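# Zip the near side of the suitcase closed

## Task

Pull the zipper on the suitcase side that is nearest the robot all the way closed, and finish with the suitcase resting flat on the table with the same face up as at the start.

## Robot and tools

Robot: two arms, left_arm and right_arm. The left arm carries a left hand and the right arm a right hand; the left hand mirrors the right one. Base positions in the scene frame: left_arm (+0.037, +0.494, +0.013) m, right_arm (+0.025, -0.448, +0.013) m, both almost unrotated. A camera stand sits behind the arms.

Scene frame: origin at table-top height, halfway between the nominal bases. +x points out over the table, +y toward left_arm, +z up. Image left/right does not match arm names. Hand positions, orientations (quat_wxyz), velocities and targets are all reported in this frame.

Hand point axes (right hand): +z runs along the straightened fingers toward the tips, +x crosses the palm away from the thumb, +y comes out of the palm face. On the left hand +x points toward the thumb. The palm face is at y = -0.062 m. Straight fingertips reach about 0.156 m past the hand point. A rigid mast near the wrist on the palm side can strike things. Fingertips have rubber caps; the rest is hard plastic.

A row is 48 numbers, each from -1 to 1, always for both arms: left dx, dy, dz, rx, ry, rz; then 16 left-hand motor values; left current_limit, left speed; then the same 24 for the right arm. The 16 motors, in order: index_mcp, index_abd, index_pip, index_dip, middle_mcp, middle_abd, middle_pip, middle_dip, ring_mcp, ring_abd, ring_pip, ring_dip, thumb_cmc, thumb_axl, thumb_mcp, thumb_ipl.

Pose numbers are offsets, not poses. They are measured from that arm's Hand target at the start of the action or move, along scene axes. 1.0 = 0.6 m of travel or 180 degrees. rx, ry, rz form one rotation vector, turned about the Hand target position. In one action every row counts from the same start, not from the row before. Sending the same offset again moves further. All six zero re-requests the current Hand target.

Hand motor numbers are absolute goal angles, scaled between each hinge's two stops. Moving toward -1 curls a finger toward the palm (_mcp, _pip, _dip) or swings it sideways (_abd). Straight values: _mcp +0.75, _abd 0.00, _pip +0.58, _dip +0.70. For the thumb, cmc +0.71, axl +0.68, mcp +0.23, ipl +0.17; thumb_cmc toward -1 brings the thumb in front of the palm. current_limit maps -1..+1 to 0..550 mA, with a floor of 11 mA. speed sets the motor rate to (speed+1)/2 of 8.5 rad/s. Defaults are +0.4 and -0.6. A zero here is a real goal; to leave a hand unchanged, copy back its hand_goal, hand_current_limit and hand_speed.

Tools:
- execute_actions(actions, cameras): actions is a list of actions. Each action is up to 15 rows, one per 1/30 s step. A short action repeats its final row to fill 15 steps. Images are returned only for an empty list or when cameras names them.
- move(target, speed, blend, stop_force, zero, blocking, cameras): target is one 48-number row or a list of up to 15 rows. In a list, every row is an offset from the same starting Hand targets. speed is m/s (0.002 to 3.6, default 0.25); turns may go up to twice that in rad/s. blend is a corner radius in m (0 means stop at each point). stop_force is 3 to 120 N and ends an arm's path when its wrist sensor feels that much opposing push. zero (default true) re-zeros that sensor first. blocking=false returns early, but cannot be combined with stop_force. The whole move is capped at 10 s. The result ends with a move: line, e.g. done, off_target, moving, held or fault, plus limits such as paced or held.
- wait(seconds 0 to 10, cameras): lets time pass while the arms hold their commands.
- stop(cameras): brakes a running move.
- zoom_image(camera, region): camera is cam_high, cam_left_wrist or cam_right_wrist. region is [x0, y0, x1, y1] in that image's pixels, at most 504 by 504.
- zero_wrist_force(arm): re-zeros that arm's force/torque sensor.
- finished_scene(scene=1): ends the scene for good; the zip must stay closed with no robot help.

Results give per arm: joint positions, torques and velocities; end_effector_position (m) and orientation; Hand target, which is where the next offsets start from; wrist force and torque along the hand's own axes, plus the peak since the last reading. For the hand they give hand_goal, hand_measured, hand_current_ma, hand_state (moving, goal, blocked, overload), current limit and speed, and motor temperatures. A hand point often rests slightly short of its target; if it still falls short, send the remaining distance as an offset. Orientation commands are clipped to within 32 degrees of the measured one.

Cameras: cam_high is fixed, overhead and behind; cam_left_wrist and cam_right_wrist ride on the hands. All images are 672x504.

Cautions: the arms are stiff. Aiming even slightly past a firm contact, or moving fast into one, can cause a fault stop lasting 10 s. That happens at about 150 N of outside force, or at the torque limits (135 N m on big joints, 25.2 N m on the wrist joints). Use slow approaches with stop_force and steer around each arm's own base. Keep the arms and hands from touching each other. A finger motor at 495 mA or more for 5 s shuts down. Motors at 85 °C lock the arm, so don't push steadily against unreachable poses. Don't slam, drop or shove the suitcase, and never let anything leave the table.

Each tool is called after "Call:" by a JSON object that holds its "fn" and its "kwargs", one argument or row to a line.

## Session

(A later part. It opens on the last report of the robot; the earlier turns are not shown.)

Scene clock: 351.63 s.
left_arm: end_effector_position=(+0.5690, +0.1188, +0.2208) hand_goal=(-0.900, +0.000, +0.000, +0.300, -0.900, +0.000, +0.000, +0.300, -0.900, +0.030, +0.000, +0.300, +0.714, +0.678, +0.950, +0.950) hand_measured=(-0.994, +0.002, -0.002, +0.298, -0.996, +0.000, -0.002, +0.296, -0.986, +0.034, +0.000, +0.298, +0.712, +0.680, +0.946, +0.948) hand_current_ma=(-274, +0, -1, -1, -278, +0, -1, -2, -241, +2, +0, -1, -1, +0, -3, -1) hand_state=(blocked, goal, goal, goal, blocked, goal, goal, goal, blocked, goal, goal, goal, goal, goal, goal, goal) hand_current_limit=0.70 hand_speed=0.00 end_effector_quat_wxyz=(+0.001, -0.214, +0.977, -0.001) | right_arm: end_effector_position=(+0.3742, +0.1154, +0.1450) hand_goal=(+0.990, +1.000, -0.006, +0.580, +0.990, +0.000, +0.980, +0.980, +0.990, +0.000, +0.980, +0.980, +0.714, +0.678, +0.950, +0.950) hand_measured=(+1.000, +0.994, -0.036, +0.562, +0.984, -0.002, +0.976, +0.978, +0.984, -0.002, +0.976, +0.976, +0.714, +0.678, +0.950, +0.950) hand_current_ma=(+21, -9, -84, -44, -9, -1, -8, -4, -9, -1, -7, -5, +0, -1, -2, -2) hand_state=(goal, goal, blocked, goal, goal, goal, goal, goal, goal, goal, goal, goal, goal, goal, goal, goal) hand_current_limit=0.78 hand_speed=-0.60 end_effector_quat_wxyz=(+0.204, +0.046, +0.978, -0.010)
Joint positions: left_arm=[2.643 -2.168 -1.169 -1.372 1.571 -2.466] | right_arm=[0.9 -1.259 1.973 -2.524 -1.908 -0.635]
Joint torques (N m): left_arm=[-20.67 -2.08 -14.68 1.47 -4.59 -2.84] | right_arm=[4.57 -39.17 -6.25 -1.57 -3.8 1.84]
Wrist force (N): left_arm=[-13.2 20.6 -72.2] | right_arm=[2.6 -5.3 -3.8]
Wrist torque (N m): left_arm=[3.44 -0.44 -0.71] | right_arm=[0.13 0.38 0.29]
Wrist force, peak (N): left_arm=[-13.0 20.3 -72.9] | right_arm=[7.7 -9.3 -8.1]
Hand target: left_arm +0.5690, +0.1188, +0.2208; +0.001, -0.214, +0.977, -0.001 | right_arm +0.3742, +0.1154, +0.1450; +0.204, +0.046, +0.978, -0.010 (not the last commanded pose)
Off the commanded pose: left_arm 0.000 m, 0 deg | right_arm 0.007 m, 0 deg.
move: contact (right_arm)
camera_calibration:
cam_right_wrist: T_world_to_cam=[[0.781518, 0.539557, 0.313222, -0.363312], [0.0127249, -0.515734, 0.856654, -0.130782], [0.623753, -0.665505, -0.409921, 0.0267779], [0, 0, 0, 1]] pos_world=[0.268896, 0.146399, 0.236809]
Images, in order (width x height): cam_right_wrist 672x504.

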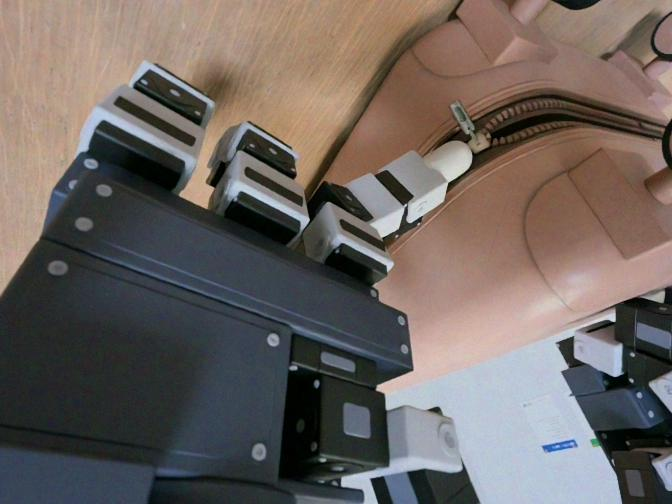

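Call:
{"fn": "move", "kwargs": {
  "target": [0,0,0,0,0,0,-0.9,0,0.0,0.3,-0.9,0,0.0,0.3,-0.9,0.03,0.0,0.3,0.714,0.678,0.95,0.95,0.7,0.0,0.0055,0.0150,0.0,0,0,0,0.99,1.0,-0.007,0.58,0.99,0,0.98,0.98,0.99,0,0.98,0.98,0.714,0.678,0.95,0.95,0.78,-0.6],
  "speed": 0.02,
  "stop_force": 35,
  "cameras": ["cam_right_wrist"]
}}

Call:
{"fn": "zoom_image", "kwargs": {
  "camera": "cam_right_wrist",
  "region": [430, 90, 550, 190]
}}

Scene clock: 354.30 s.
left_arm: end_effector_position=(+0.5690, +0.1188, +0.2208) hand_goal=(-0.900, +0.000, +0.000, +0.300, -0.900, +0.000, +0.000, +0.300, -0.900, +0.030, +0.000, +0.300, +0.714, +0.678, +0.950, +0.950) hand_measured=(-0.994, +0.002, -0.002, +0.298, -0.996, +0.000, -0.002, +0.296, -0.986, +0.034, +0.000, +0.298, +0.712, +0.680, +0.946, +0.948) hand_current_ma=(-274, +0, -1, -1, -278, +0, -1, -2, -241, +2, +0, -1, -1, +0, -3, -1) hand_state=(blocked, goal, goal, goal, blocked, goal, goal, goal, blocked, goal, goal, goal, goal, goal, goal, goal) hand_current_limit=0.70 hand_speed=0.00 end_effector_quat_wxyz=(+0.001, -0.214, +0.977, -0.001) | right_arm: end_effector_position=(+0.3775, +0.1244, +0.1450) hand_goal=(+0.990, +1.000, -0.006, +0.580, +0.990, +0.000, +0.980, +0.980, +0.990, +0.000, +0.980, +0.980, +0.714, +0.678, +0.950, +0.950) hand_measured=(+1.000, +0.966, -0.052, +0.552, +0.984, -0.002, +0.976, +0.978, +0.984, -0.002, +0.976, +0.976, +0.714, +0.678, +0.950, +0.950) hand_current_ma=(+22, -77, -136, -76, -9, -1, -8, -4, -9, -1, -7, -5, +0, -1, -2, -2) hand_state=(goal, blocked, blocked, blocked, goal, goal, goal, goal, goal, goal, goal, goal, goal, goal, goal, goal) hand_current_limit=0.78 hand_speed=-0.60 end_effector_quat_wxyz=(+0.204, +0.046, +0.978, -0.010)
Joint positions: left_arm=[2.643 -2.168 -1.169 -1.372 1.571 -2.466] | right_arm=[0.906 -1.24 1.945 -2.513 -1.909 -0.629]
Joint torques (N m): left_arm=[-20.27 1.61 -10.66 1.4 -4.58 -2.67] | right_arm=[0.43 -24.53 -37.53 -3.93 -4.79 1.42]
Wrist force (N): left_arm=[-13.1 21.2 -71.5] | right_arm=[12.4 -13.2 -10.2]
Wrist torque (N m): left_arm=[3.41 -0.46 -0.70] | right_arm=[0.72 0.62 1.25]
Wrist force, peak (N): left_arm=[-13.3 20.6 -72.4] | right_arm=[13.9 -15.2 -11.7]
Hand target: left_arm +0.5690, +0.1188, +0.2208; +0.001, -0.214, +0.977, -0.001 | right_arm +0.3775, +0.1244, +0.1450; +0.204, +0.046, +0.978, -0.010
Off the commanded pose: left_arm 0.000 m, 0 deg | right_arm 0.000 m, 0 deg.
move: done
camera_calibration:
cam_right_wrist: T_world_to_cam=[[0.781518, 0.539557, 0.313222, -0.370747], [0.0127249, -0.515734, 0.856654, -0.126182], [0.623753, -0.665505, -0.409921, 0.030709], [0, 0, 0, 1]] pos_world=[0.272196, 0.155399, 0.236809]
Images, in order (width x height): cam_right_wrist 672x504.

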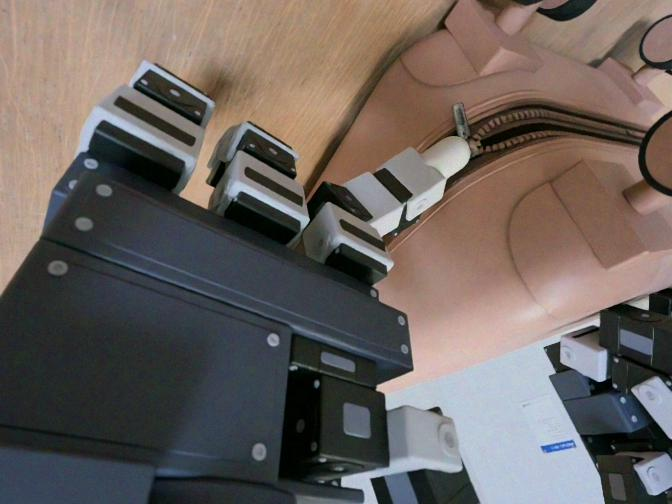

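Scaled by 4.200 from the camera's 672x504 image, which has a finer 960x720 frame.

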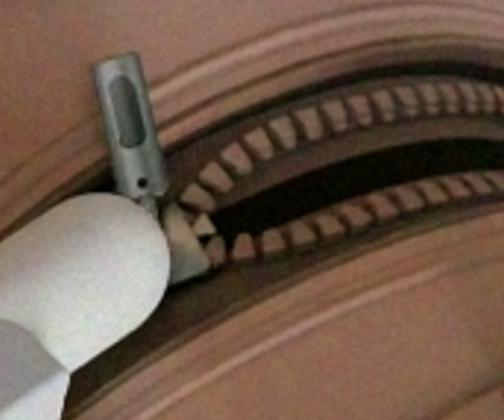

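Call:
{"fn": "move", "kwargs": {
  "target": [0,0,0,0,0,0,-0.9,0,0.0,0.3,-0.9,0,0.0,0.3,-0.9,0.03,0.0,0.3,0.714,0.678,0.95,0.95,0.7,0.0,0.0056,0.0086,0.0,0,0,0,0.99,1.0,-0.007,0.58,0.99,0,0.98,0.98,0.99,0,0.98,0.98,0.714,0.678,0.95,0.95,0.78,-0.6],
  "speed": 0.02,
  "stop_force": 35,
  "cameras": ["cam_high","cam_right_wrist"]
}}

Call:
{"fn": "zoom_image", "kwargs": {
  "camera": "cam_right_wrist",
  "region": [430, 90, 550, 190]
}}

Call:
{"fn": "zoom_image", "kwargs": {
  "camera": "cam_high",
  "region": [220, 180, 440, 360]
}}

Scene clock: 355.93 s.
left_arm: end_effector_position=(+0.5690, +0.1188, +0.2208) hand_goal=(-0.900, +0.000, +0.000, +0.300, -0.900, +0.000, +0.000, +0.300, -0.900, +0.030, +0.000, +0.300, +0.714, +0.678, +0.950, +0.950) hand_measured=(-0.994, +0.002, -0.002, +0.298, -0.996, +0.000, -0.002, +0.296, -0.986, +0.034, +0.000, +0.298, +0.712, +0.680, +0.946, +0.948) hand_current_ma=(-274, +0, -1, -1, -278, +0, -1, -2, -241, +2, +0, -1, -1, +0, -3, -1) hand_state=(blocked, goal, goal, goal, blocked, goal, goal, goal, blocked, goal, goal, goal, goal, goal, goal, goal) hand_current_limit=0.70 hand_speed=0.00 end_effector_quat_wxyz=(+0.001, -0.214, +0.977, -0.001) | right_arm: end_effector_position=(+0.3809, +0.1296, +0.1450) hand_goal=(+0.990, +1.000, -0.006, +0.580, +0.990, +0.000, +0.980, +0.980, +0.990, +0.000, +0.980, +0.980, +0.714, +0.678, +0.950, +0.950) hand_measured=(+1.000, +0.958, -0.070, +0.542, +0.984, -0.002, +0.976, +0.978, +0.984, -0.002, +0.976, +0.976, +0.714, +0.678, +0.950, +0.950) hand_current_ma=(+22, -105, -212, -108, -9, -1, -8, -4, -9, -1, -7, -5, +0, -1, -2, -2) hand_state=(goal, blocked, blocked, blocked, goal, goal, goal, goal, goal, goal, goal, goal, goal, goal, goal, goal) hand_current_limit=0.78 hand_speed=-0.60 end_effector_quat_wxyz=(+0.204, +0.046, +0.978, -0.010)
Joint positions: left_arm=[2.643 -2.168 -1.169 -1.372 1.571 -2.466] | right_arm=[0.907 -1.228 1.928 -2.507 -1.91 -0.628]
Joint torques (N m): left_arm=[-20.59 3.92 -8.19 1.33 -4.6 -2.75] | right_arm=[-0.65 -24.16 -38.41 -3.68 -5.25 1.59]
Wrist force (N): left_arm=[-13.2 21.1 -71.1] | right_arm=[13.2 -12.6 -9.8]
Wrist torque (N m): left_arm=[3.37 -0.45 -0.71] | right_arm=[0.62 0.71 1.19]
Wrist force, peak (N): left_arm=[-13.5 20.7 -72.0] | right_arm=[14.3 -15.3 -11.9]
Hand target: left_arm +0.5690, +0.1188, +0.2208; +0.001, -0.214, +0.977, -0.001 | right_arm +0.3809, +0.1296, +0.1450; +0.204, +0.046, +0.978, -0.010
Off the commanded pose: left_arm 0.000 m, 0 deg | right_arm 0.000 m, 0 deg.
move: done
camera_calibration:
cam_right_wrist: T_world_to_cam=[[0.781518, 0.539557, 0.313222, -0.376209], [0.0127249, -0.515734, 0.856654, -0.123543], [0.623753, -0.665505, -0.409921, 0.0320489], [0, 0, 0, 1]] pos_world=[0.275596, 0.160599, 0.236809]
Images, in order (width x height): cam_high 672x504, cam_right_wrist 672x504.

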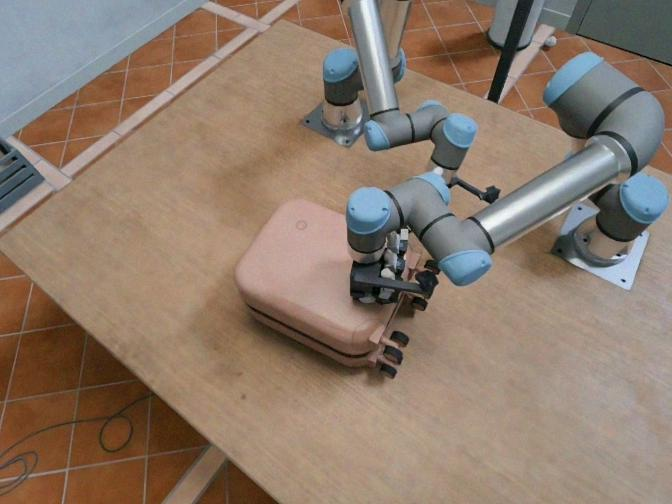

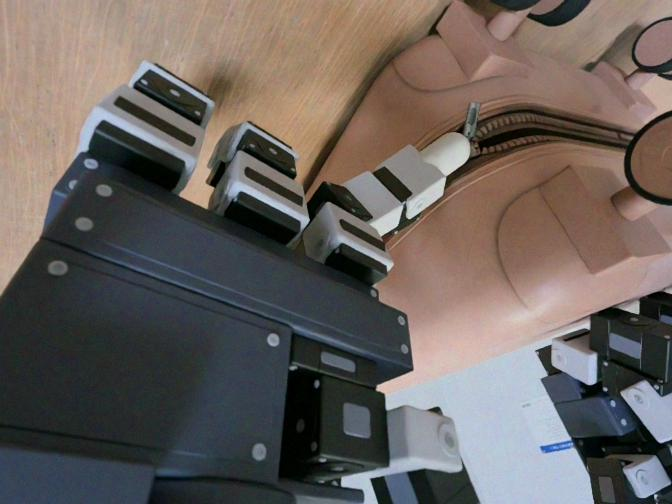

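Scaled by 4.200 from the camera's 672x504 image, which has a finer 960x720 frame.

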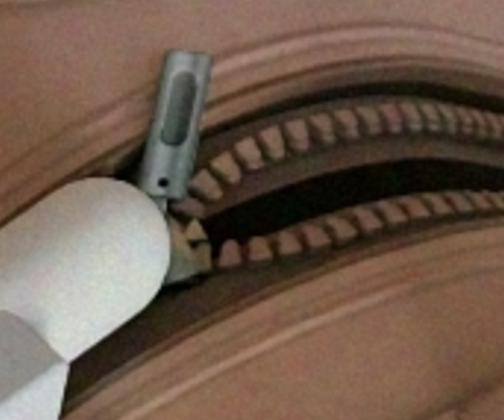

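Scaled by 2.291 from the camera's 672x504 image, which has a finer 960x720 frame.

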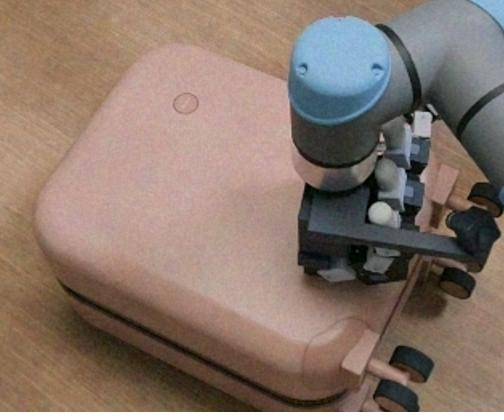

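Call:
{"fn": "move", "kwargs": {
  "target": [0,0,0,0,0,0,-0.9,0,0.0,0.3,-0.9,0,0.0,0.3,-0.9,0.03,0.0,0.3,0.714,0.678,0.95,0.95,0.7,0.0,0.0153,0.0212,0.0,0,0,-0.0278,0.99,1.0,-0.007,0.58,0.99,0,0.98,0.98,0.99,0,0.98,0.98,0.714,0.678,0.95,0.95,0.78,-0.6],
  "speed": 0.03,
  "stop_force": 35,
  "cameras": ["cam_right_wrist"]
}}

Call:
{"fn": "zoom_image", "kwargs": {
  "camera": "cam_right_wrist",
  "region": [430, 90, 550, 190]
}}

Scene clock: 358.60 s.
left_arm: end_effector_position=(+0.5690, +0.1188, +0.2208) hand_goal=(-0.900, +0.000, +0.000, +0.300, -0.900, +0.000, +0.000, +0.300, -0.900, +0.030, +0.000, +0.300, +0.714, +0.678, +0.950, +0.950) hand_measured=(-0.994, +0.002, -0.002, +0.298, -0.996, +0.000, -0.002, +0.296, -0.986, +0.034, +0.000, +0.298, +0.712, +0.680, +0.946, +0.948) hand_current_ma=(-274, +0, -1, -1, -278, +0, -1, -2, -241, +2, +0, -1, -1, +0, -3, -1) hand_state=(blocked, goal, goal, goal, blocked, goal, goal, goal, blocked, goal, goal, goal, goal, goal, goal, goal) hand_current_limit=0.70 hand_speed=0.00 end_effector_quat_wxyz=(+0.001, -0.214, +0.977, -0.001) | right_arm: end_effector_position=(+0.3900, +0.1423, +0.1450) hand_goal=(+0.990, +1.000, -0.006, +0.580, +0.990, +0.000, +0.980, +0.980, +0.990, +0.000, +0.980, +0.980, +0.714, +0.678, +0.950, +0.950) hand_measured=(+1.000, +0.950, -0.092, +0.530, +0.984, -0.002, +0.976, +0.978, +0.984, -0.002, +0.976, +0.976, +0.714, +0.678, +0.950, +0.950) hand_current_ma=(+22, -129, -305, -155, -9, -1, -8, -4, -9, -1, -7, -5, +0, -1, -2, -2) hand_state=(goal, blocked, blocked, blocked, goal, goal, goal, goal, goal, goal, goal, goal, goal, goal, goal, goal) hand_current_limit=0.78 hand_speed=-0.60 end_effector_quat_wxyz=(+0.203, +0.089, +0.975, -0.019)
Joint positions: left_arm=[2.643 -2.168 -1.169 -1.372 1.571 -2.466] | right_arm=[0.929 -1.191 1.86 -2.437 -1.933 -0.514]
Joint torques (N m): left_arm=[-20.47 8.02 -3.78 1.27 -4.57 -2.59] | right_arm=[-1.37 -28.5 -36.74 -3.44 -6.1 1.87]
Wrist force (N): left_arm=[-13.2 21.0 -71.1] | right_arm=[13.3 -11.0 -9.1]
Wrist torque (N m): left_arm=[3.38 -0.46 -0.71] | right_arm=[0.53 0.80 1.04]
Wrist force, peak (N): left_arm=[-13.5 20.5 -72.1] | right_arm=[13.3 -12.6 -10.0]
Hand target: left_arm +0.5690, +0.1188, +0.2208; +0.001, -0.214, +0.977, -0.001 | right_arm +0.3900, +0.1423, +0.1450; +0.203, +0.089, +0.975, -0.019
Off the commanded pose: left_arm 0.000 m, 0 deg | right_arm 0.000 m, 0 deg.
move: done
camera_calibration:
cam_right_wrist: T_world_to_cam=[[0.825601, 0.469305, 0.313266, -0.39745], [-0.03237, -0.514878, 0.856652, -0.0996517], [0.563325, -0.717393, -0.409892, 0.0657107], [0, 0, 0, 1]] pos_world=[0.287893, 0.182357, 0.236809]
Images, in order (width x height): cam_right_wrist 672x504.

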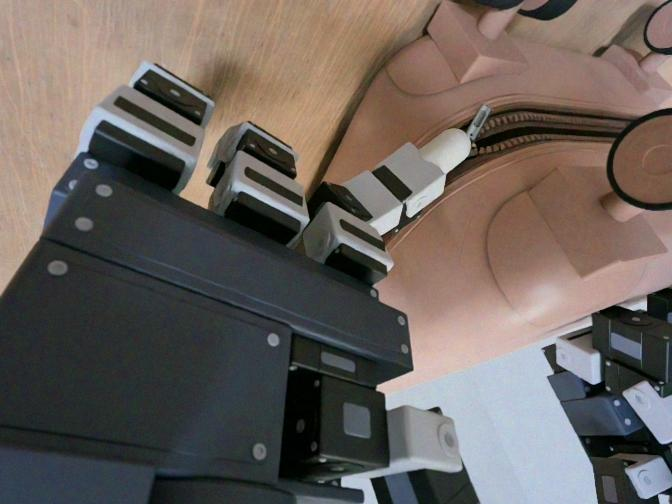

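Scaled by 4.200 from the camera's 672x504 image, which has a finer 960x720 frame.

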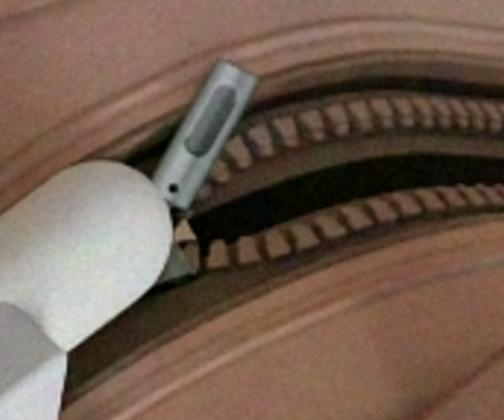

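Call:
{"fn": "move", "kwargs": {
  "target": [0,0,0,0,0,0,-0.9,0,0.0,0.3,-0.9,0,0.0,0.3,-0.9,0.03,0.0,0.3,0.714,0.678,0.95,0.95,0.7,0.0,0.0165,0.0207,0.0,0,0,-0.0278,0.99,1.0,-0.007,0.58,0.99,0,0.98,0.98,0.99,0,0.98,0.98,0.714,0.678,0.95,0.95,0.78,-0.6],
  "speed": 0.03,
  "stop_force": 35,
  "cameras": ["cam_high","cam_right_wrist"]
}}

Call:
{"fn": "zoom_image", "kwargs": {
  "camera": "cam_right_wrist",
  "region": [430, 90, 550, 190]
}}

Call:
{"fn": "zoom_image", "kwargs": {
  "camera": "cam_high",
  "region": [220, 180, 440, 360]
}}

Scene clock: 361.23 s.
left_arm: end_effector_position=(+0.5690, +0.1188, +0.2208) hand_goal=(-0.900, +0.000, +0.000, +0.300, -0.900, +0.000, +0.000, +0.300, -0.900, +0.030, +0.000, +0.300, +0.714, +0.678, +0.950, +0.950) hand_measured=(-0.994, +0.002, -0.002, +0.298, -0.996, +0.000, -0.002, +0.296, -0.986, +0.034, +0.000, +0.298, +0.712, +0.680, +0.946, +0.948) hand_current_ma=(-274, +0, -1, -1, -278, +0, -1, -2, -241, +2, +0, -1, -1, +0, -3, -1) hand_state=(blocked, goal, goal, goal, blocked, goal, goal, goal, blocked, goal, goal, goal, goal, goal, goal, goal) hand_current_limit=0.70 hand_speed=0.00 end_effector_quat_wxyz=(+0.001, -0.214, +0.977, -0.001) | right_arm: end_effector_position=(+0.3999, +0.1547, +0.1450) hand_goal=(+0.990, +1.000, -0.006, +0.580, +0.990, +0.000, +0.980, +0.980, +0.990, +0.000, +0.980, +0.980, +0.714, +0.678, +0.950, +0.950) hand_measured=(+0.966, +0.976, -0.106, +0.524, +0.984, -0.002, +0.976, +0.978, +0.984, -0.002, +0.976, +0.976, +0.714, +0.678, +0.950, +0.950) hand_current_ma=(-66, -49, -363, -177, -9, -1, -8, -4, -9, -1, -7, -5, +0, -1, -2, -2) hand_state=(blocked, blocked, blocked, blocked, goal, goal, goal, goal, goal, goal, goal, goal, goal, goal, goal, goal) hand_current_limit=0.78 hand_speed=-0.60 end_effector_quat_wxyz=(+0.202, +0.131, +0.970, -0.027)
Joint positions: left_arm=[2.643 -2.168 -1.169 -1.372 1.571 -2.466] | right_arm=[0.947 -1.152 1.786 -2.363 -1.952 -0.403]
Joint torques (N m): left_arm=[-20.33 8.85 -2.49 1.16 -4.61 -2.58] | right_arm=[3.4 -30.94 -32.01 -0.92 -4.69 2.15]
Wrist force (N): left_arm=[-13.3 20.2 -72.5] | right_arm=[0.8 -1.4 -1.5]
Wrist torque (N m): left_arm=[3.44 -0.44 -0.70] | right_arm=[-0.21 0.54 -0.14]
Wrist force, peak (N): left_arm=[-13.2 20.4 -72.7] | right_arm=[13.5 -11.2 -9.2]
Hand target: left_arm +0.5690, +0.1188, +0.2208; +0.001, -0.214, +0.977, -0.001 | right_arm +0.3999, +0.1547, +0.1450; +0.202, +0.131, +0.970, -0.027
Off the commanded pose: left_arm 0.000 m, 0 deg | right_arm 0.000 m, 0 deg.
move: done
camera_calibration:
cam_right_wrist: T_world_to_cam=[[0.863375, 0.39553, 0.313274, -0.415086], [-0.0771354, -0.510116, 0.85664, -0.0757703], [0.498632, -0.763766, -0.409912, 0.102132], [0, 0, 0, 1]] pos_world=[0.301604, 0.203532, 0.236809]
Images, in order (width x height): cam_high 672x504, cam_right_wrist 672x504.

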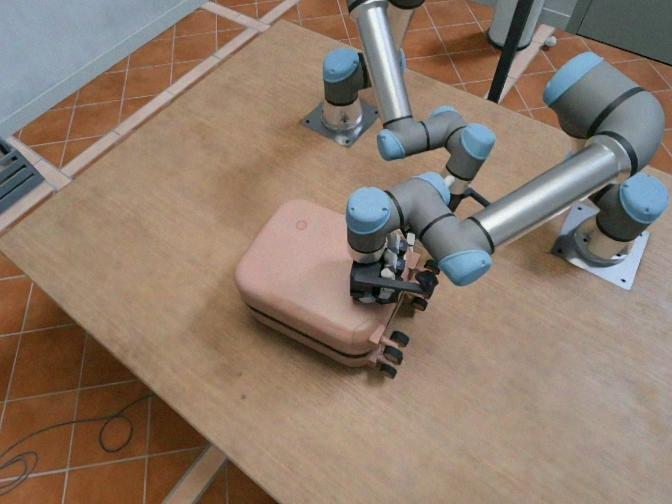

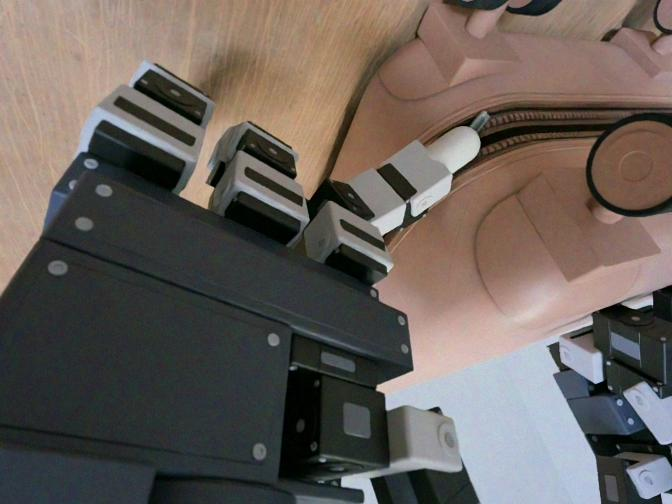

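Scaled by 4.200 from the camera's 672x504 image, which has a finer 960x720 frame.

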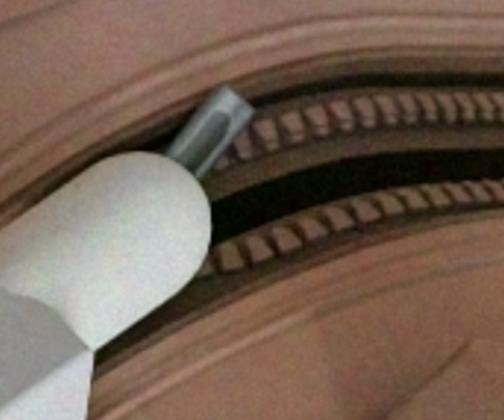

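Scaled by 2.291 from the camera's 672x504 image, which has a finer 960x720 frame.

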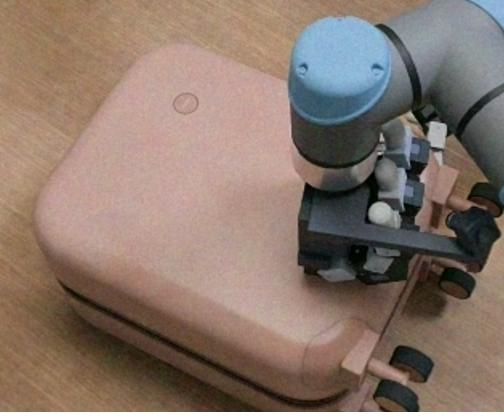

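Call:
{"fn": "move", "kwargs": {
  "target": [
    [0,0,0,0,0,0,-0.9,0,0.0,0.3,-0.9,0,0.0,0.3,-0.9,0.03,0.0,0.3,0.714,0.678,0.95,0.95,0.7,0.0,-0.0262,0.0047,0.0,0,0,0,0.99,1.0,-0.007,0.58,0.99,0,0.98,0.98,0.99,0,0.98,0.98,0.714,0.678,0.95,0.95,0.78,-0.6],
    [0,0,0,0,0,0,-0.9,0,0.0,0.3,-0.9,0,0.0,0.3,-0.9,0.03,0.0,0.3,0.714,0.678,0.95,0.95,0.7,0.0,-0.0442,-0.0400,0.0,0,0,0,0.99,1.0,-0.007,0.58,0.99,0,0.98,0.98,0.99,0,0.98,0.98,0.714,0.678,0.95,0.95,0.78,-0.6]
  ],
  "speed": [0.05, 0.08],
  "blend": [0.003, 0],
  "cameras": ["cam_right_wrist"]
}}

Call:
{"fn": "zoom_image", "kwargs": {
  "camera": "cam_right_wrist",
  "region": [440, 70, 560, 170]
}}

Scene clock: 362.70 s.
left_arm: end_effector_position=(+0.5690, +0.1188, +0.2208) hand_goal=(-0.900, +0.000, +0.000, +0.300, -0.900, +0.000, +0.000, +0.300, -0.900, +0.030, +0.000, +0.300, +0.714, +0.678, +0.950, +0.950) hand_measured=(-0.994, +0.002, -0.002, +0.298, -0.996, +0.000, -0.002, +0.296, -0.986, +0.034, +0.000, +0.298, +0.712, +0.680, +0.946, +0.948) hand_current_ma=(-274, +0, -1, -1, -278, +0, -1, -2, -241, +2, +0, -1, -1, +0, -3, -1) hand_state=(blocked, goal, goal, goal, blocked, goal, goal, goal, blocked, goal, goal, goal, goal, goal, goal, goal) hand_current_limit=0.70 hand_speed=0.00 end_effector_quat_wxyz=(+0.001, -0.214, +0.977, -0.001) | right_arm: end_effector_position=(+0.3735, +0.1308, +0.1450) hand_goal=(+0.990, +1.000, -0.006, +0.580, +0.990, +0.000, +0.980, +0.980, +0.990, +0.000, +0.980, +0.980, +0.714, +0.678, +0.950, +0.950) hand_measured=(+0.984, +0.994, -0.010, +0.578, +0.984, -0.002, +0.976, +0.978, +0.984, -0.002, +0.976, +0.976, +0.714, +0.678, +0.950, +0.950) hand_current_ma=(-12, -8, -5, -4, -9, -1, -8, -4, -9, -1, -7, -5, +0, -1, -2, -2) hand_state=(goal, goal, goal, goal, goal, goal, goal, goal, goal, goal, goal, goal, goal, goal, goal, goal) hand_current_limit=0.78 hand_speed=-0.60 end_effector_quat_wxyz=(+0.202, +0.131, +0.970, -0.027)
Joint positions: left_arm=[2.643 -2.168 -1.169 -1.372 1.571 -2.466] | right_arm=[0.96 -1.217 1.884 -2.39 -1.954 -0.389]
Joint torques (N m): left_arm=[-20.36 8.56 -2.81 1.24 -4.59 -2.52] | right_arm=[-8.76 -42.46 -3.79 -4.85 1.9 -1.65]
Wrist force (N): left_arm=[-13.5 20.1 -72.8] | right_arm=[-3.1 -1.7 0.8]
Wrist torque (N m): left_arm=[3.45 -0.42 -0.72] | right_arm=[-0.29 0.38 -0.20]
Wrist force, peak (N): left_arm=[-13.3 20.2 -72.9] | right_arm=[-3.4 -2.1 0.8]
Hand target: left_arm +0.5690, +0.1188, +0.2208; +0.001, -0.214, +0.977, -0.001 | right_arm +0.3734, +0.1307, +0.1450; +0.202, +0.131, +0.970, -0.027
Off the commanded pose: left_arm 0.000 m, 0 deg | right_arm 0.000 m, 0 deg.
move: done
camera_calibration:
cam_right_wrist: T_world_to_cam=[[0.863398, 0.395519, 0.313224, -0.382747], [-0.0771263, -0.510063, 0.856672, -0.0900258], [0.498594, -0.763807, -0.409882, 0.0971026], [0, 0, 0, 1]] pos_world=[0.275105, 0.179632, 0.236809]
Images, in order (width x height): cam_right_wrist 672x504.

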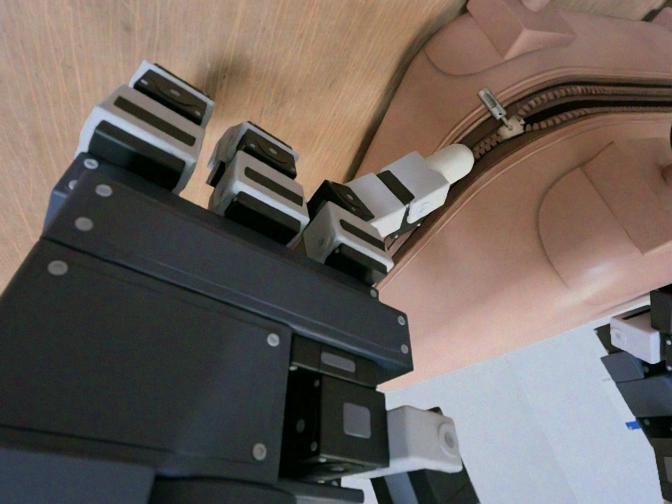

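Scaled by 4.200 from the camera's 672x504 image, which has a finer 960x720 frame.

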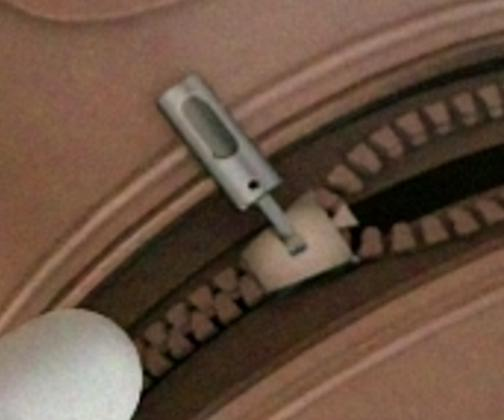

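Call:
{"fn": "move", "kwargs": {
  "target": [0,0,0,0,0,0,-0.9,0,0.0,0.3,-0.9,0,0.0,0.3,-0.9,0.03,0.0,0.3,0.714,0.678,0.95,0.95,0.7,0.0,0.0218,0.0480,0.0,0,0,-0.0556,0.99,1.0,-0.007,0.58,0.99,0,0.98,0.98,0.99,0,0.98,0.98,0.714,0.678,0.95,0.95,0.78,-0.6],
  "speed": 0.1
}}

Call:
{"fn": "move", "kwargs": {
  "target": [0,0,0,0,0,0,-0.9,0,0.0,0.3,-0.9,0,0.0,0.3,-0.9,0.03,0.0,0.3,0.714,0.678,0.95,0.95,0.7,0.0,0.0278,-0.0050,0.0,0,0,0,0.99,1.0,-0.007,0.58,0.99,0,0.98,0.98,0.99,0,0.98,0.98,0.714,0.678,0.95,0.95,0.78,-0.6],
  "speed": 0.02,
  "stop_force": 11,
  "cameras": ["cam_high","cam_right_wrist"]
}}

Call:
{"fn": "zoom_image", "kwargs": {
  "camera": "cam_right_wrist",
  "region": [430, 80, 550, 180]
}}

Scene clock: 364.87 s.
left_arm: end_effector_position=(+0.5690, +0.1188, +0.2208) hand_goal=(-0.900, +0.000, +0.000, +0.300, -0.900, +0.000, +0.000, +0.300, -0.900, +0.030, +0.000, +0.300, +0.714, +0.678, +0.950, +0.950) hand_measured=(-0.994, +0.002, -0.002, +0.298, -0.996, +0.000, -0.002, +0.296, -0.986, +0.034, +0.000, +0.298, +0.712, +0.680, +0.946, +0.948) hand_current_ma=(-274, +0, -1, -1, -278, +0, -1, -2, -241, +2, +0, -1, -1, +0, -3, -1) hand_state=(blocked, goal, goal, goal, blocked, goal, goal, goal, blocked, goal, goal, goal, goal, goal, goal, goal) hand_current_limit=0.70 hand_speed=0.00 end_effector_quat_wxyz=(+0.001, -0.214, +0.977, -0.001) | right_arm: end_effector_position=(+0.3865, +0.1595, +0.1450) hand_goal=(+0.990, +1.000, -0.006, +0.580, +0.990, +0.000, +0.980, +0.980, +0.990, +0.000, +0.980, +0.980, +0.714, +0.678, +0.950, +0.950) hand_measured=(+0.984, +0.994, -0.010, +0.578, +0.984, -0.002, +0.976, +0.978, +0.984, -0.002, +0.976, +0.976, +0.714, +0.678, +0.950, +0.950) hand_current_ma=(-11, -8, -5, -4, -9, -1, -8, -4, -9, -1, -7, -5, +0, -1, -2, -2) hand_state=(goal, goal, goal, goal, goal, goal, goal, goal, goal, goal, goal, goal, goal, goal, goal, goal) hand_current_limit=0.78 hand_speed=-0.60 end_effector_quat_wxyz=(+0.199, +0.215, +0.955, -0.045)
Joint positions: left_arm=[2.643 -2.168 -1.169 -1.372 1.571 -2.466] | right_arm=[1.002 -1.13 1.723 -2.226 -1.977 -0.155]
Joint torques (N m): left_arm=[-20.03 7.49 -3.77 1.13 -4.61 -2.49] | right_arm=[6.95 -31.61 -31.8 -0.51 -3.64 2.24]
Wrist force (N): left_arm=[-13.2 20.2 -72.8] | right_arm=[-3.0 -1.6 0.7]
Wrist torque (N m): left_arm=[3.46 -0.46 -0.70] | right_arm=[-0.29 0.39 -0.26]
Wrist force, peak (N): left_arm=[-13.3 20.1 -73.0] | right_arm=[-3.5 -2.3 0.7]
Hand target: left_arm +0.5690, +0.1188, +0.2208; +0.001, -0.214, +0.977, -0.001 | right_arm +0.3865, +0.1595, +0.1450; +0.199, +0.215, +0.955, -0.045
Off the commanded pose: left_arm 0.000 m, 0 deg | right_arm 0.000 m, 0 deg.
move: done

Scene clock: 366.87 s.
left_arm: end_effector_position=(+0.5690, +0.1188, +0.2208) hand_goal=(-0.900, +0.000, +0.000, +0.300, -0.900, +0.000, +0.000, +0.300, -0.900, +0.030, +0.000, +0.300, +0.714, +0.678, +0.950, +0.950) hand_measured=(-0.994, +0.002, -0.002, +0.298, -0.996, +0.000, -0.002, +0.296, -0.986, +0.034, +0.000, +0.298, +0.712, +0.680, +0.946, +0.948) hand_current_ma=(-274, +0, -1, -1, -278, +0, -1, -2, -241, +2, +0, -1, -1, +0, -3, -1) hand_state=(blocked, goal, goal, goal, blocked, goal, goal, goal, blocked, goal, goal, goal, goal, goal, goal, goal) hand_current_limit=0.70 hand_speed=0.00 end_effector_quat_wxyz=(+0.001, -0.214, +0.977, -0.001) | right_arm: end_effector_position=(+0.4009, +0.1569, +0.1450) hand_goal=(+0.990, +1.000, -0.006, +0.580, +0.990, +0.000, +0.980, +0.980, +0.990, +0.000, +0.980, +0.980, +0.714, +0.678, +0.950, +0.950) hand_measured=(+1.000, +1.000, -0.022, +0.570, +0.984, -0.002, +0.976, +0.978, +0.984, -0.002, +0.976, +0.976, +0.714, +0.678, +0.950, +0.950) hand_current_ma=(+21, +0, -35, -23, -9, -1, -8, -4, -9, -1, -7, -5, +0, -1, -2, -2) hand_state=(goal, goal, goal, goal, goal, goal, goal, goal, goal, goal, goal, goal, goal, goal, goal, goal) hand_current_limit=0.78 hand_speed=-0.60 end_effector_quat_wxyz=(+0.199, +0.215, +0.955, -0.045)
Joint positions: left_arm=[2.643 -2.168 -1.169 -1.372 1.571 -2.466] | right_arm=[0.981 -1.123 1.715 -2.234 -1.976 -0.179]
Joint torques (N m): left_arm=[-20.01 7.63 -3.96 1.11 -4.44 -2.4] | right_arm=[2.41 -43.12 -5.24 -1.17 -4.34 1.62]
Wrist force (N): left_arm=[-12.9 20.7 -71.7] | right_arm=[3.0 -7.8 -6.5]
Wrist torque (N m): left_arm=[3.39 -0.45 -0.69] | right_arm=[0.27 0.24 0.46]
Wrist force, peak (N): left_arm=[-13.3 20.2 -72.9] | right_arm=[6.4 -11.4 -10.9]
Hand target: left_arm +0.5690, +0.1188, +0.2208; +0.001, -0.214, +0.977, -0.001 | right_arm +0.4009, +0.1569, +0.1450; +0.199, +0.215, +0.955, -0.045 (not the last commanded pose)
Off the commanded pose: left_arm 0.000 m, 0 deg | right_arm 0.002 m, 0 deg.
move: contact (right_arm)
camera_calibration:
cam_right_wrist: T_world_to_cam=[[0.919023, 0.239445, 0.313149, -0.414641], [-0.164492, -0.488984, 0.856643, -0.0429128], [0.358244, -0.838785, -0.410001, 0.171471], [0, 0, 0, 1]] pos_world=[0.312578, 0.222127, 0.236909]
Images, in order (width x height): cam_high 672x504, cam_right_wrist 672x504.

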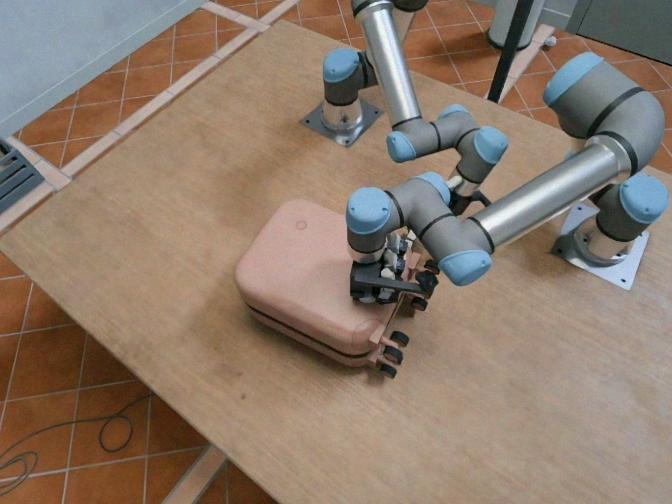

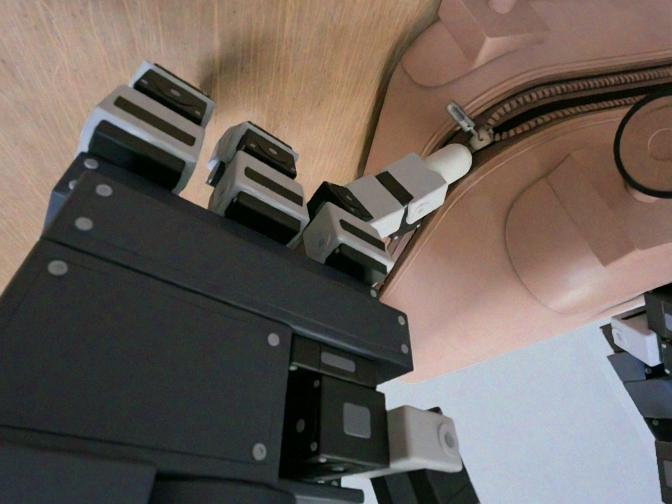

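Scaled by 4.200 from the camera's 672x504 image, which has a finer 960x720 frame.

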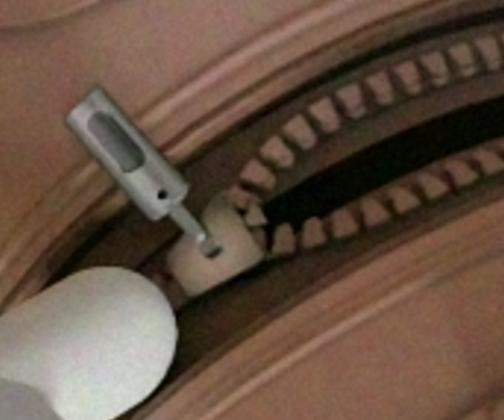

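Call:
{"fn": "move", "kwargs": {
  "target": [
    [0,0,0,0,0,0,-0.9,0,0.0,0.3,-0.9,0,0.0,0.3,-0.9,0.03,0.0,0.3,0.714,0.678,0.95,0.95,0.7,0.0,0.0109,0.0127,0,0,0,0,0.99,1.0,-0.007,0.58,0.99,0,0.98,0.98,0.99,0,0.98,0.98,0.714,0.678,0.95,0.95,0.78,-0.6]
  ],
  "speed": 0.02,
  "stop_force": 35,
  "cameras": ["cam_high","cam_right_wrist"]
}}

Call:
{"fn": "zoom_image", "kwargs": {
  "camera": "cam_right_wrist",
  "region": [430, 80, 550, 180]
}}

Scene clock: 368.97 s.
left_arm: end_effector_position=(+0.5690, +0.1188, +0.2208) hand_goal=(-0.900, +0.000, +0.000, +0.300, -0.900, +0.000, +0.000, +0.300, -0.900, +0.030, +0.000, +0.300, +0.714, +0.678, +0.950, +0.950) hand_measured=(-0.994, +0.002, -0.002, +0.298, -0.996, +0.000, -0.002, +0.296, -0.986, +0.034, +0.000, +0.298, +0.712, +0.680, +0.946, +0.948) hand_current_ma=(-274, +0, -1, -1, -278, +0, -1, -2, -241, +2, +0, -1, -1, +0, -3, -1) hand_state=(blocked, goal, goal, goal, blocked, goal, goal, goal, blocked, goal, goal, goal, goal, goal, goal, goal) hand_current_limit=0.70 hand_speed=0.00 end_effector_quat_wxyz=(+0.001, -0.214, +0.977, -0.001) | right_arm: end_effector_position=(+0.4074, +0.1646, +0.1450) hand_goal=(+0.990, +1.000, -0.006, +0.580, +0.990, +0.000, +0.980, +0.980, +0.990, +0.000, +0.980, +0.980, +0.714, +0.678, +0.950, +0.950) hand_measured=(+1.002, +0.996, +0.018, +0.582, +0.984, -0.002, +0.976, +0.978, +0.984, -0.002, +0.976, +0.976, +0.714, +0.678, +0.950, +0.950) hand_current_ma=(+27, -6, +60, +2, -9, -1, -8, -4, -9, -1, -7, -5, +0, -1, -2, -2) hand_state=(goal, goal, blocked, goal, goal, goal, goal, goal, goal, goal, goal, goal, goal, goal, goal, goal) hand_current_limit=0.78 hand_speed=-0.60 end_effector_quat_wxyz=(+0.199, +0.215, +0.955, -0.045)
Joint positions: left_arm=[2.643 -2.168 -1.169 -1.371 1.571 -2.466] | right_arm=[0.979 -1.103 1.684 -2.223 -1.976 -0.181]
Joint torques (N m): left_arm=[-18.5 6.55 -21.01 -7.51 -4.57 -2.48] | right_arm=[-29.1 -26.59 -39.25 -5.41 -3.55 -3.67]
Wrist force (N): left_arm=[-25.0 -7.6 -64.8] | right_arm=[27.0 -30.5 -25.3]
Wrist torque (N m): left_arm=[2.36 -0.28 -0.77] | right_arm=[2.38 0.33 3.54]
Wrist force, peak (N): left_arm=[-12.9 20.9 -71.9] | right_arm=[28.8 -32.4 -27.1]
Hand target: left_arm +0.5690, +0.1188, +0.2208; +0.001, -0.214, +0.977, -0.001 | right_arm +0.4074, +0.1646, +0.1450; +0.199, +0.215, +0.955, -0.045
Off the commanded pose: left_arm 0.000 m, 0 deg | right_arm 0.000 m, 0 deg.
move: done
camera_calibration:
cam_right_wrist: T_world_to_cam=[[0.919023, 0.239445, 0.313149, -0.422435], [-0.164492, -0.488984, 0.856643, -0.0381273], [0.358244, -0.838785, -0.410001, 0.175517], [0, 0, 0, 1]] pos_world=[0.319078, 0.229727, 0.236909]
Images, in order (width x height): cam_high 672x504, cam_right_wrist 672x504.

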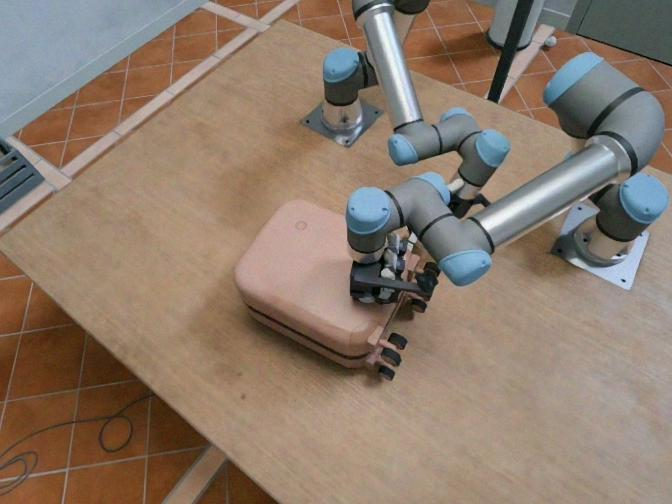

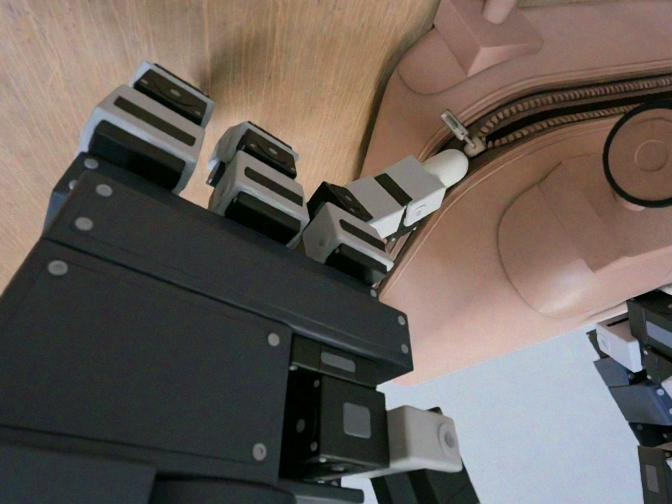

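Scaled by 4.200 from the camera's 672x504 image, which has a finer 960x720 frame.

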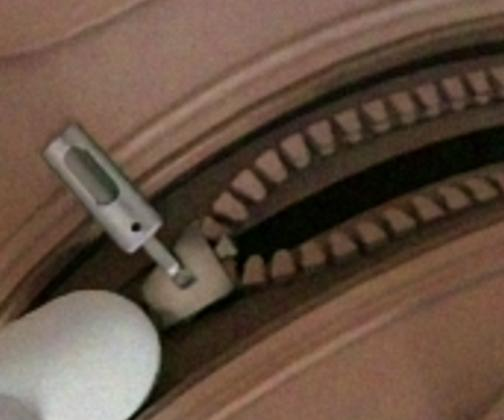

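Call:
{"fn": "move", "kwargs": {
  "target": [
    [0,0,0,0,0,0,-0.9,0,0.0,0.3,-0.9,0,0.0,0.3,-0.9,0.03,0.0,0.3,0.714,0.678,0.95,0.95,0.7,0.0,-0.026,-0.005,0,0,0,0,0.99,1.0,-0.007,0.58,0.99,0,0.98,0.98,0.99,0,0.98,0.98,0.714,0.678,0.95,0.95,0.78,-0.6]
  ],
  "speed": 0.05,
  "cameras": ["cam_high","cam_right_wrist"]
}}

Call:
{"fn": "zoom_image", "kwargs": {
  "camera": "cam_high",
  "region": [220, 180, 440, 360]
}}

Call:
{"fn": "zoom_image", "kwargs": {
  "camera": "cam_right_wrist",
  "region": [430, 80, 550, 180]
}}

Scene clock: 370.40 s.
left_arm: end_effector_position=(+0.5690, +0.1188, +0.2208) hand_goal=(-0.900, +0.000, +0.000, +0.300, -0.900, +0.000, +0.000, +0.300, -0.900, +0.030, +0.000, +0.300, +0.714, +0.678, +0.950, +0.950) hand_measured=(-0.994, +0.002, -0.002, +0.298, -0.996, +0.000, -0.002, +0.296, -0.986, +0.034, +0.000, +0.298, +0.712, +0.680, +0.946, +0.948) hand_current_ma=(-274, +0, -1, -1, -278, +0, -1, -2, -241, +2, +0, -1, -1, +0, -3, -1) hand_state=(blocked, goal, goal, goal, blocked, goal, goal, goal, blocked, goal, goal, goal, goal, goal, goal, goal) hand_current_limit=0.70 hand_speed=0.00 end_effector_quat_wxyz=(+0.001, -0.214, +0.977, -0.001) | right_arm: end_effector_position=(+0.3920, +0.1616, +0.1450) hand_goal=(+0.990, +1.000, -0.006, +0.580, +0.990, +0.000, +0.980, +0.980, +0.990, +0.000, +0.980, +0.980, +0.714, +0.678, +0.950, +0.950) hand_measured=(+0.990, +0.994, -0.004, +0.582, +0.984, -0.002, +0.976, +0.978, +0.984, -0.002, +0.976, +0.976, +0.714, +0.678, +0.950, +0.950) hand_current_ma=(+1, -10, +3, +3, -9, -1, -8, -4, -9, -1, -7, -5, +0, -1, -2, -2) hand_state=(goal, goal, goal, goal, goal, goal, goal, goal, goal, goal, goal, goal, goal, goal, goal, goal) hand_current_limit=0.78 hand_speed=-0.60 end_effector_quat_wxyz=(+0.199, +0.215, +0.955, -0.045)
Joint positions: left_arm=[2.643 -2.168 -1.169 -1.372 1.571 -2.466] | right_arm=[0.997 -1.122 1.711 -2.224 -1.977 -0.161]
Joint torques (N m): left_arm=[-15.98 7.13 -20.25 -7 -4.48 -2.44] | right_arm=[7.65 -46.84 -6.75 -4.53 -3.46 1.75]
Wrist force (N): left_arm=[-20.3 -5.3 -68.6] | right_arm=[-3.3 -2.6 0.7]
Wrist torque (N m): left_arm=[2.56 -0.31 -0.71] | right_arm=[-0.42 0.41 -0.31]
Wrist force, peak (N): left_arm=[-24.8 -9.6 -67.4] | right_arm=[27.3 -30.7 -25.4]
Hand target: left_arm +0.5690, +0.1188, +0.2208; +0.001, -0.214, +0.977, -0.001 | right_arm +0.3918, +0.1616, +0.1450; +0.199, +0.215, +0.955, -0.045
Off the commanded pose: left_arm 0.000 m, 0 deg | right_arm 0.000 m, 0 deg.
move: done
camera_calibration:
cam_right_wrist: T_world_to_cam=[[0.919023, 0.239445, 0.313149, -0.407587], [-0.164492, -0.488984, 0.856643, -0.0420786], [0.358244, -0.838785, -0.410001, 0.178602], [0, 0, 0, 1]] pos_world=[0.303678, 0.226827, 0.236909]
Images, in order (width x height): cam_high 672x504, cam_right_wrist 672x504.

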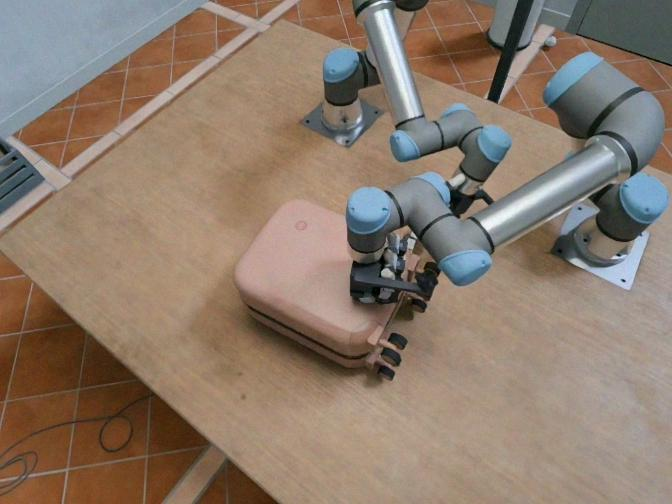

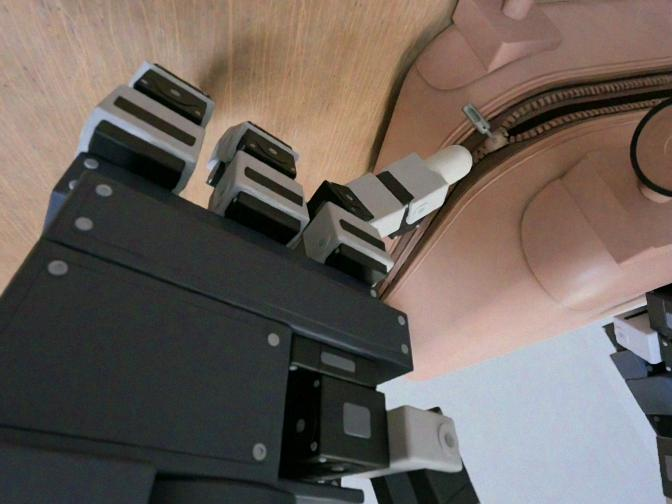

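Scaled by 2.291 from the camera's 672x504 image, which has a finer 960x720 frame.

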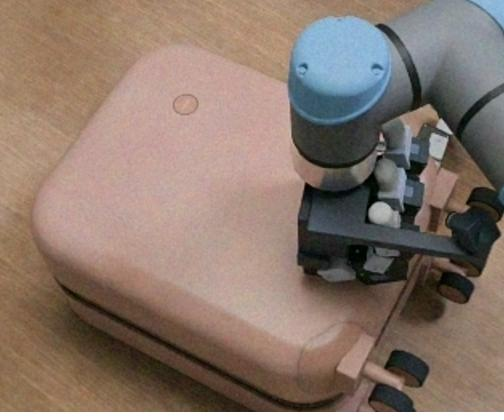

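Scaled by 4.200 from the camera's 672x504 image, which has a finer 960x720 frame.

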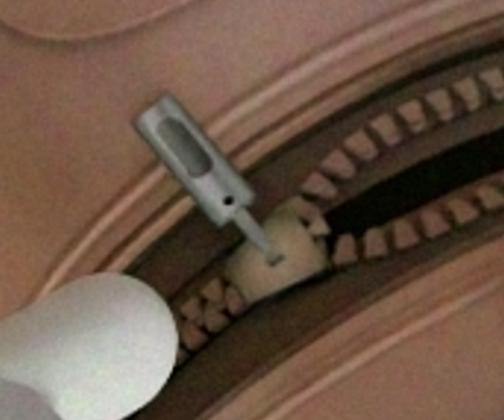

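Call:
{"fn": "move", "kwargs": {
  "target": [
    [0.0021,-0.0045,0,0,0,0,-0.9,0,0.0,0.3,-0.9,0,0.0,0.3,-0.9,0.03,0.0,0.3,0.714,0.678,0.95,0.95,0.7,0.0,0.016,0.0192,0,0,0,-0.0278,0.99,1.0,-0.007,0.58,0.99,0,0.98,0.98,0.99,0,0.98,0.98,0.714,0.678,0.95,0.95,0.78,-0.6]
  ],
  "speed": 0.05,
  "cameras": ["cam_right_wrist"]
}}

Call:
{"fn": "zoom_image", "kwargs": {
  "camera": "cam_right_wrist",
  "region": [430, 80, 550, 180]
}}

Scene clock: 372.57 s.
left_arm: end_effector_position=(+0.5702, +0.1161, +0.2208) hand_goal=(-0.900, +0.000, +0.000, +0.300, -0.900, +0.000, +0.000, +0.300, -0.900, +0.030, +0.000, +0.300, +0.714, +0.678, +0.950, +0.950) hand_measured=(-0.994, +0.002, -0.002, +0.298, -0.996, +0.000, -0.002, +0.296, -0.986, +0.034, +0.000, +0.298, +0.712, +0.680, +0.946, +0.948) hand_current_ma=(-274, +0, -1, -1, -278, +0, -1, -2, -241, +2, +0, -1, -1, +0, -3, -1) hand_state=(blocked, goal, goal, goal, blocked, goal, goal, goal, blocked, goal, goal, goal, goal, goal, goal, goal) hand_current_limit=0.70 hand_speed=0.00 end_effector_quat_wxyz=(+0.001, -0.214, +0.977, -0.001) | right_arm: end_effector_position=(+0.4014, +0.1731, +0.1450) hand_goal=(+0.990, +1.000, -0.006, +0.580, +0.990, +0.000, +0.980, +0.980, +0.990, +0.000, +0.980, +0.980, +0.714, +0.678, +0.950, +0.950) hand_measured=(+0.990, +0.994, -0.004, +0.582, +0.984, -0.002, +0.976, +0.978, +0.984, -0.002, +0.976, +0.976, +0.714, +0.678, +0.950, +0.950) hand_current_ma=(+1, -10, +3, +3, -9, -1, -8, -4, -9, -1, -7, -5, +0, -1, -2, -2) hand_state=(goal, goal, goal, goal, goal, goal, goal, goal, goal, goal, goal, goal, goal, goal, goal, goal) hand_current_limit=0.78 hand_speed=-0.60 end_effector_quat_wxyz=(+0.197, +0.257, +0.945, -0.053)
Joint positions: left_arm=[2.641 -2.175 -1.158 -1.376 1.571 -2.468] | right_arm=[1.008 -1.077 1.628 -2.143 -1.981 -0.054]
Joint torques (N m): left_arm=[-16.2 -14 1.16 0.24 -4.87 -2.69] | right_arm=[5.87 -33.6 -32.88 -0.7 -3.64 2.12]
Wrist force (N): left_arm=[-0.7 29.7 -74.7] | right_arm=[-3.5 -2.5 0.5]
Wrist torque (N m): left_arm=[3.54 -0.46 -0.24] | right_arm=[-0.40 0.44 -0.33]
Wrist force, peak (N): left_arm=[-7.5 32.9 -73.7] | right_arm=[-3.5 -2.8 0.6]
Hand target: left_arm +0.5703, +0.1161, +0.2208; +0.001, -0.214, +0.977, -0.001 | right_arm +0.4014, +0.1731, +0.1450; +0.197, +0.257, +0.945, -0.054
Off the commanded pose: left_arm 0.000 m, 0 deg | right_arm 0.000 m, 0 deg.
move: done
camera_calibration:
cam_right_wrist: T_world_to_cam=[[0.936329, 0.158578, 0.313273, -0.411898], [-0.206517, -0.472844, 0.856603, -0.0208977], [0.283968, -0.866759, -0.409989, 0.219447], [0, 0, 0, 1]] pos_world=[0.319041, 0.245644, 0.236908]
Images, in order (width x height): cam_right_wrist 672x504.

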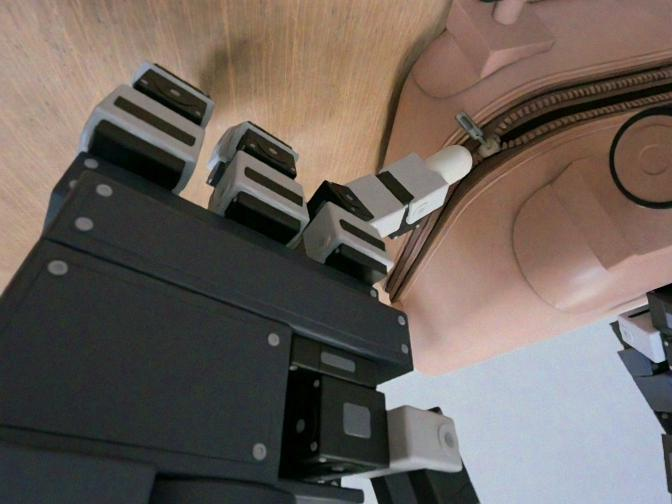

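Scaled by 4.200 from the camera's 672x504 image, which has a finer 960x720 frame.

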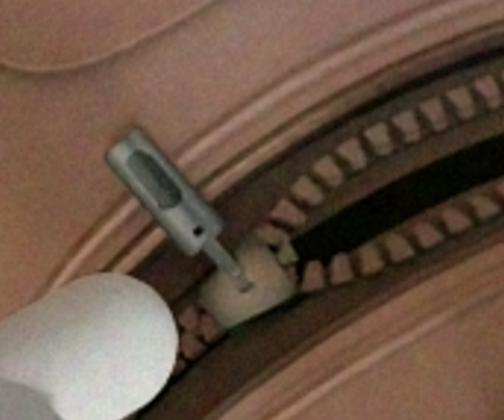

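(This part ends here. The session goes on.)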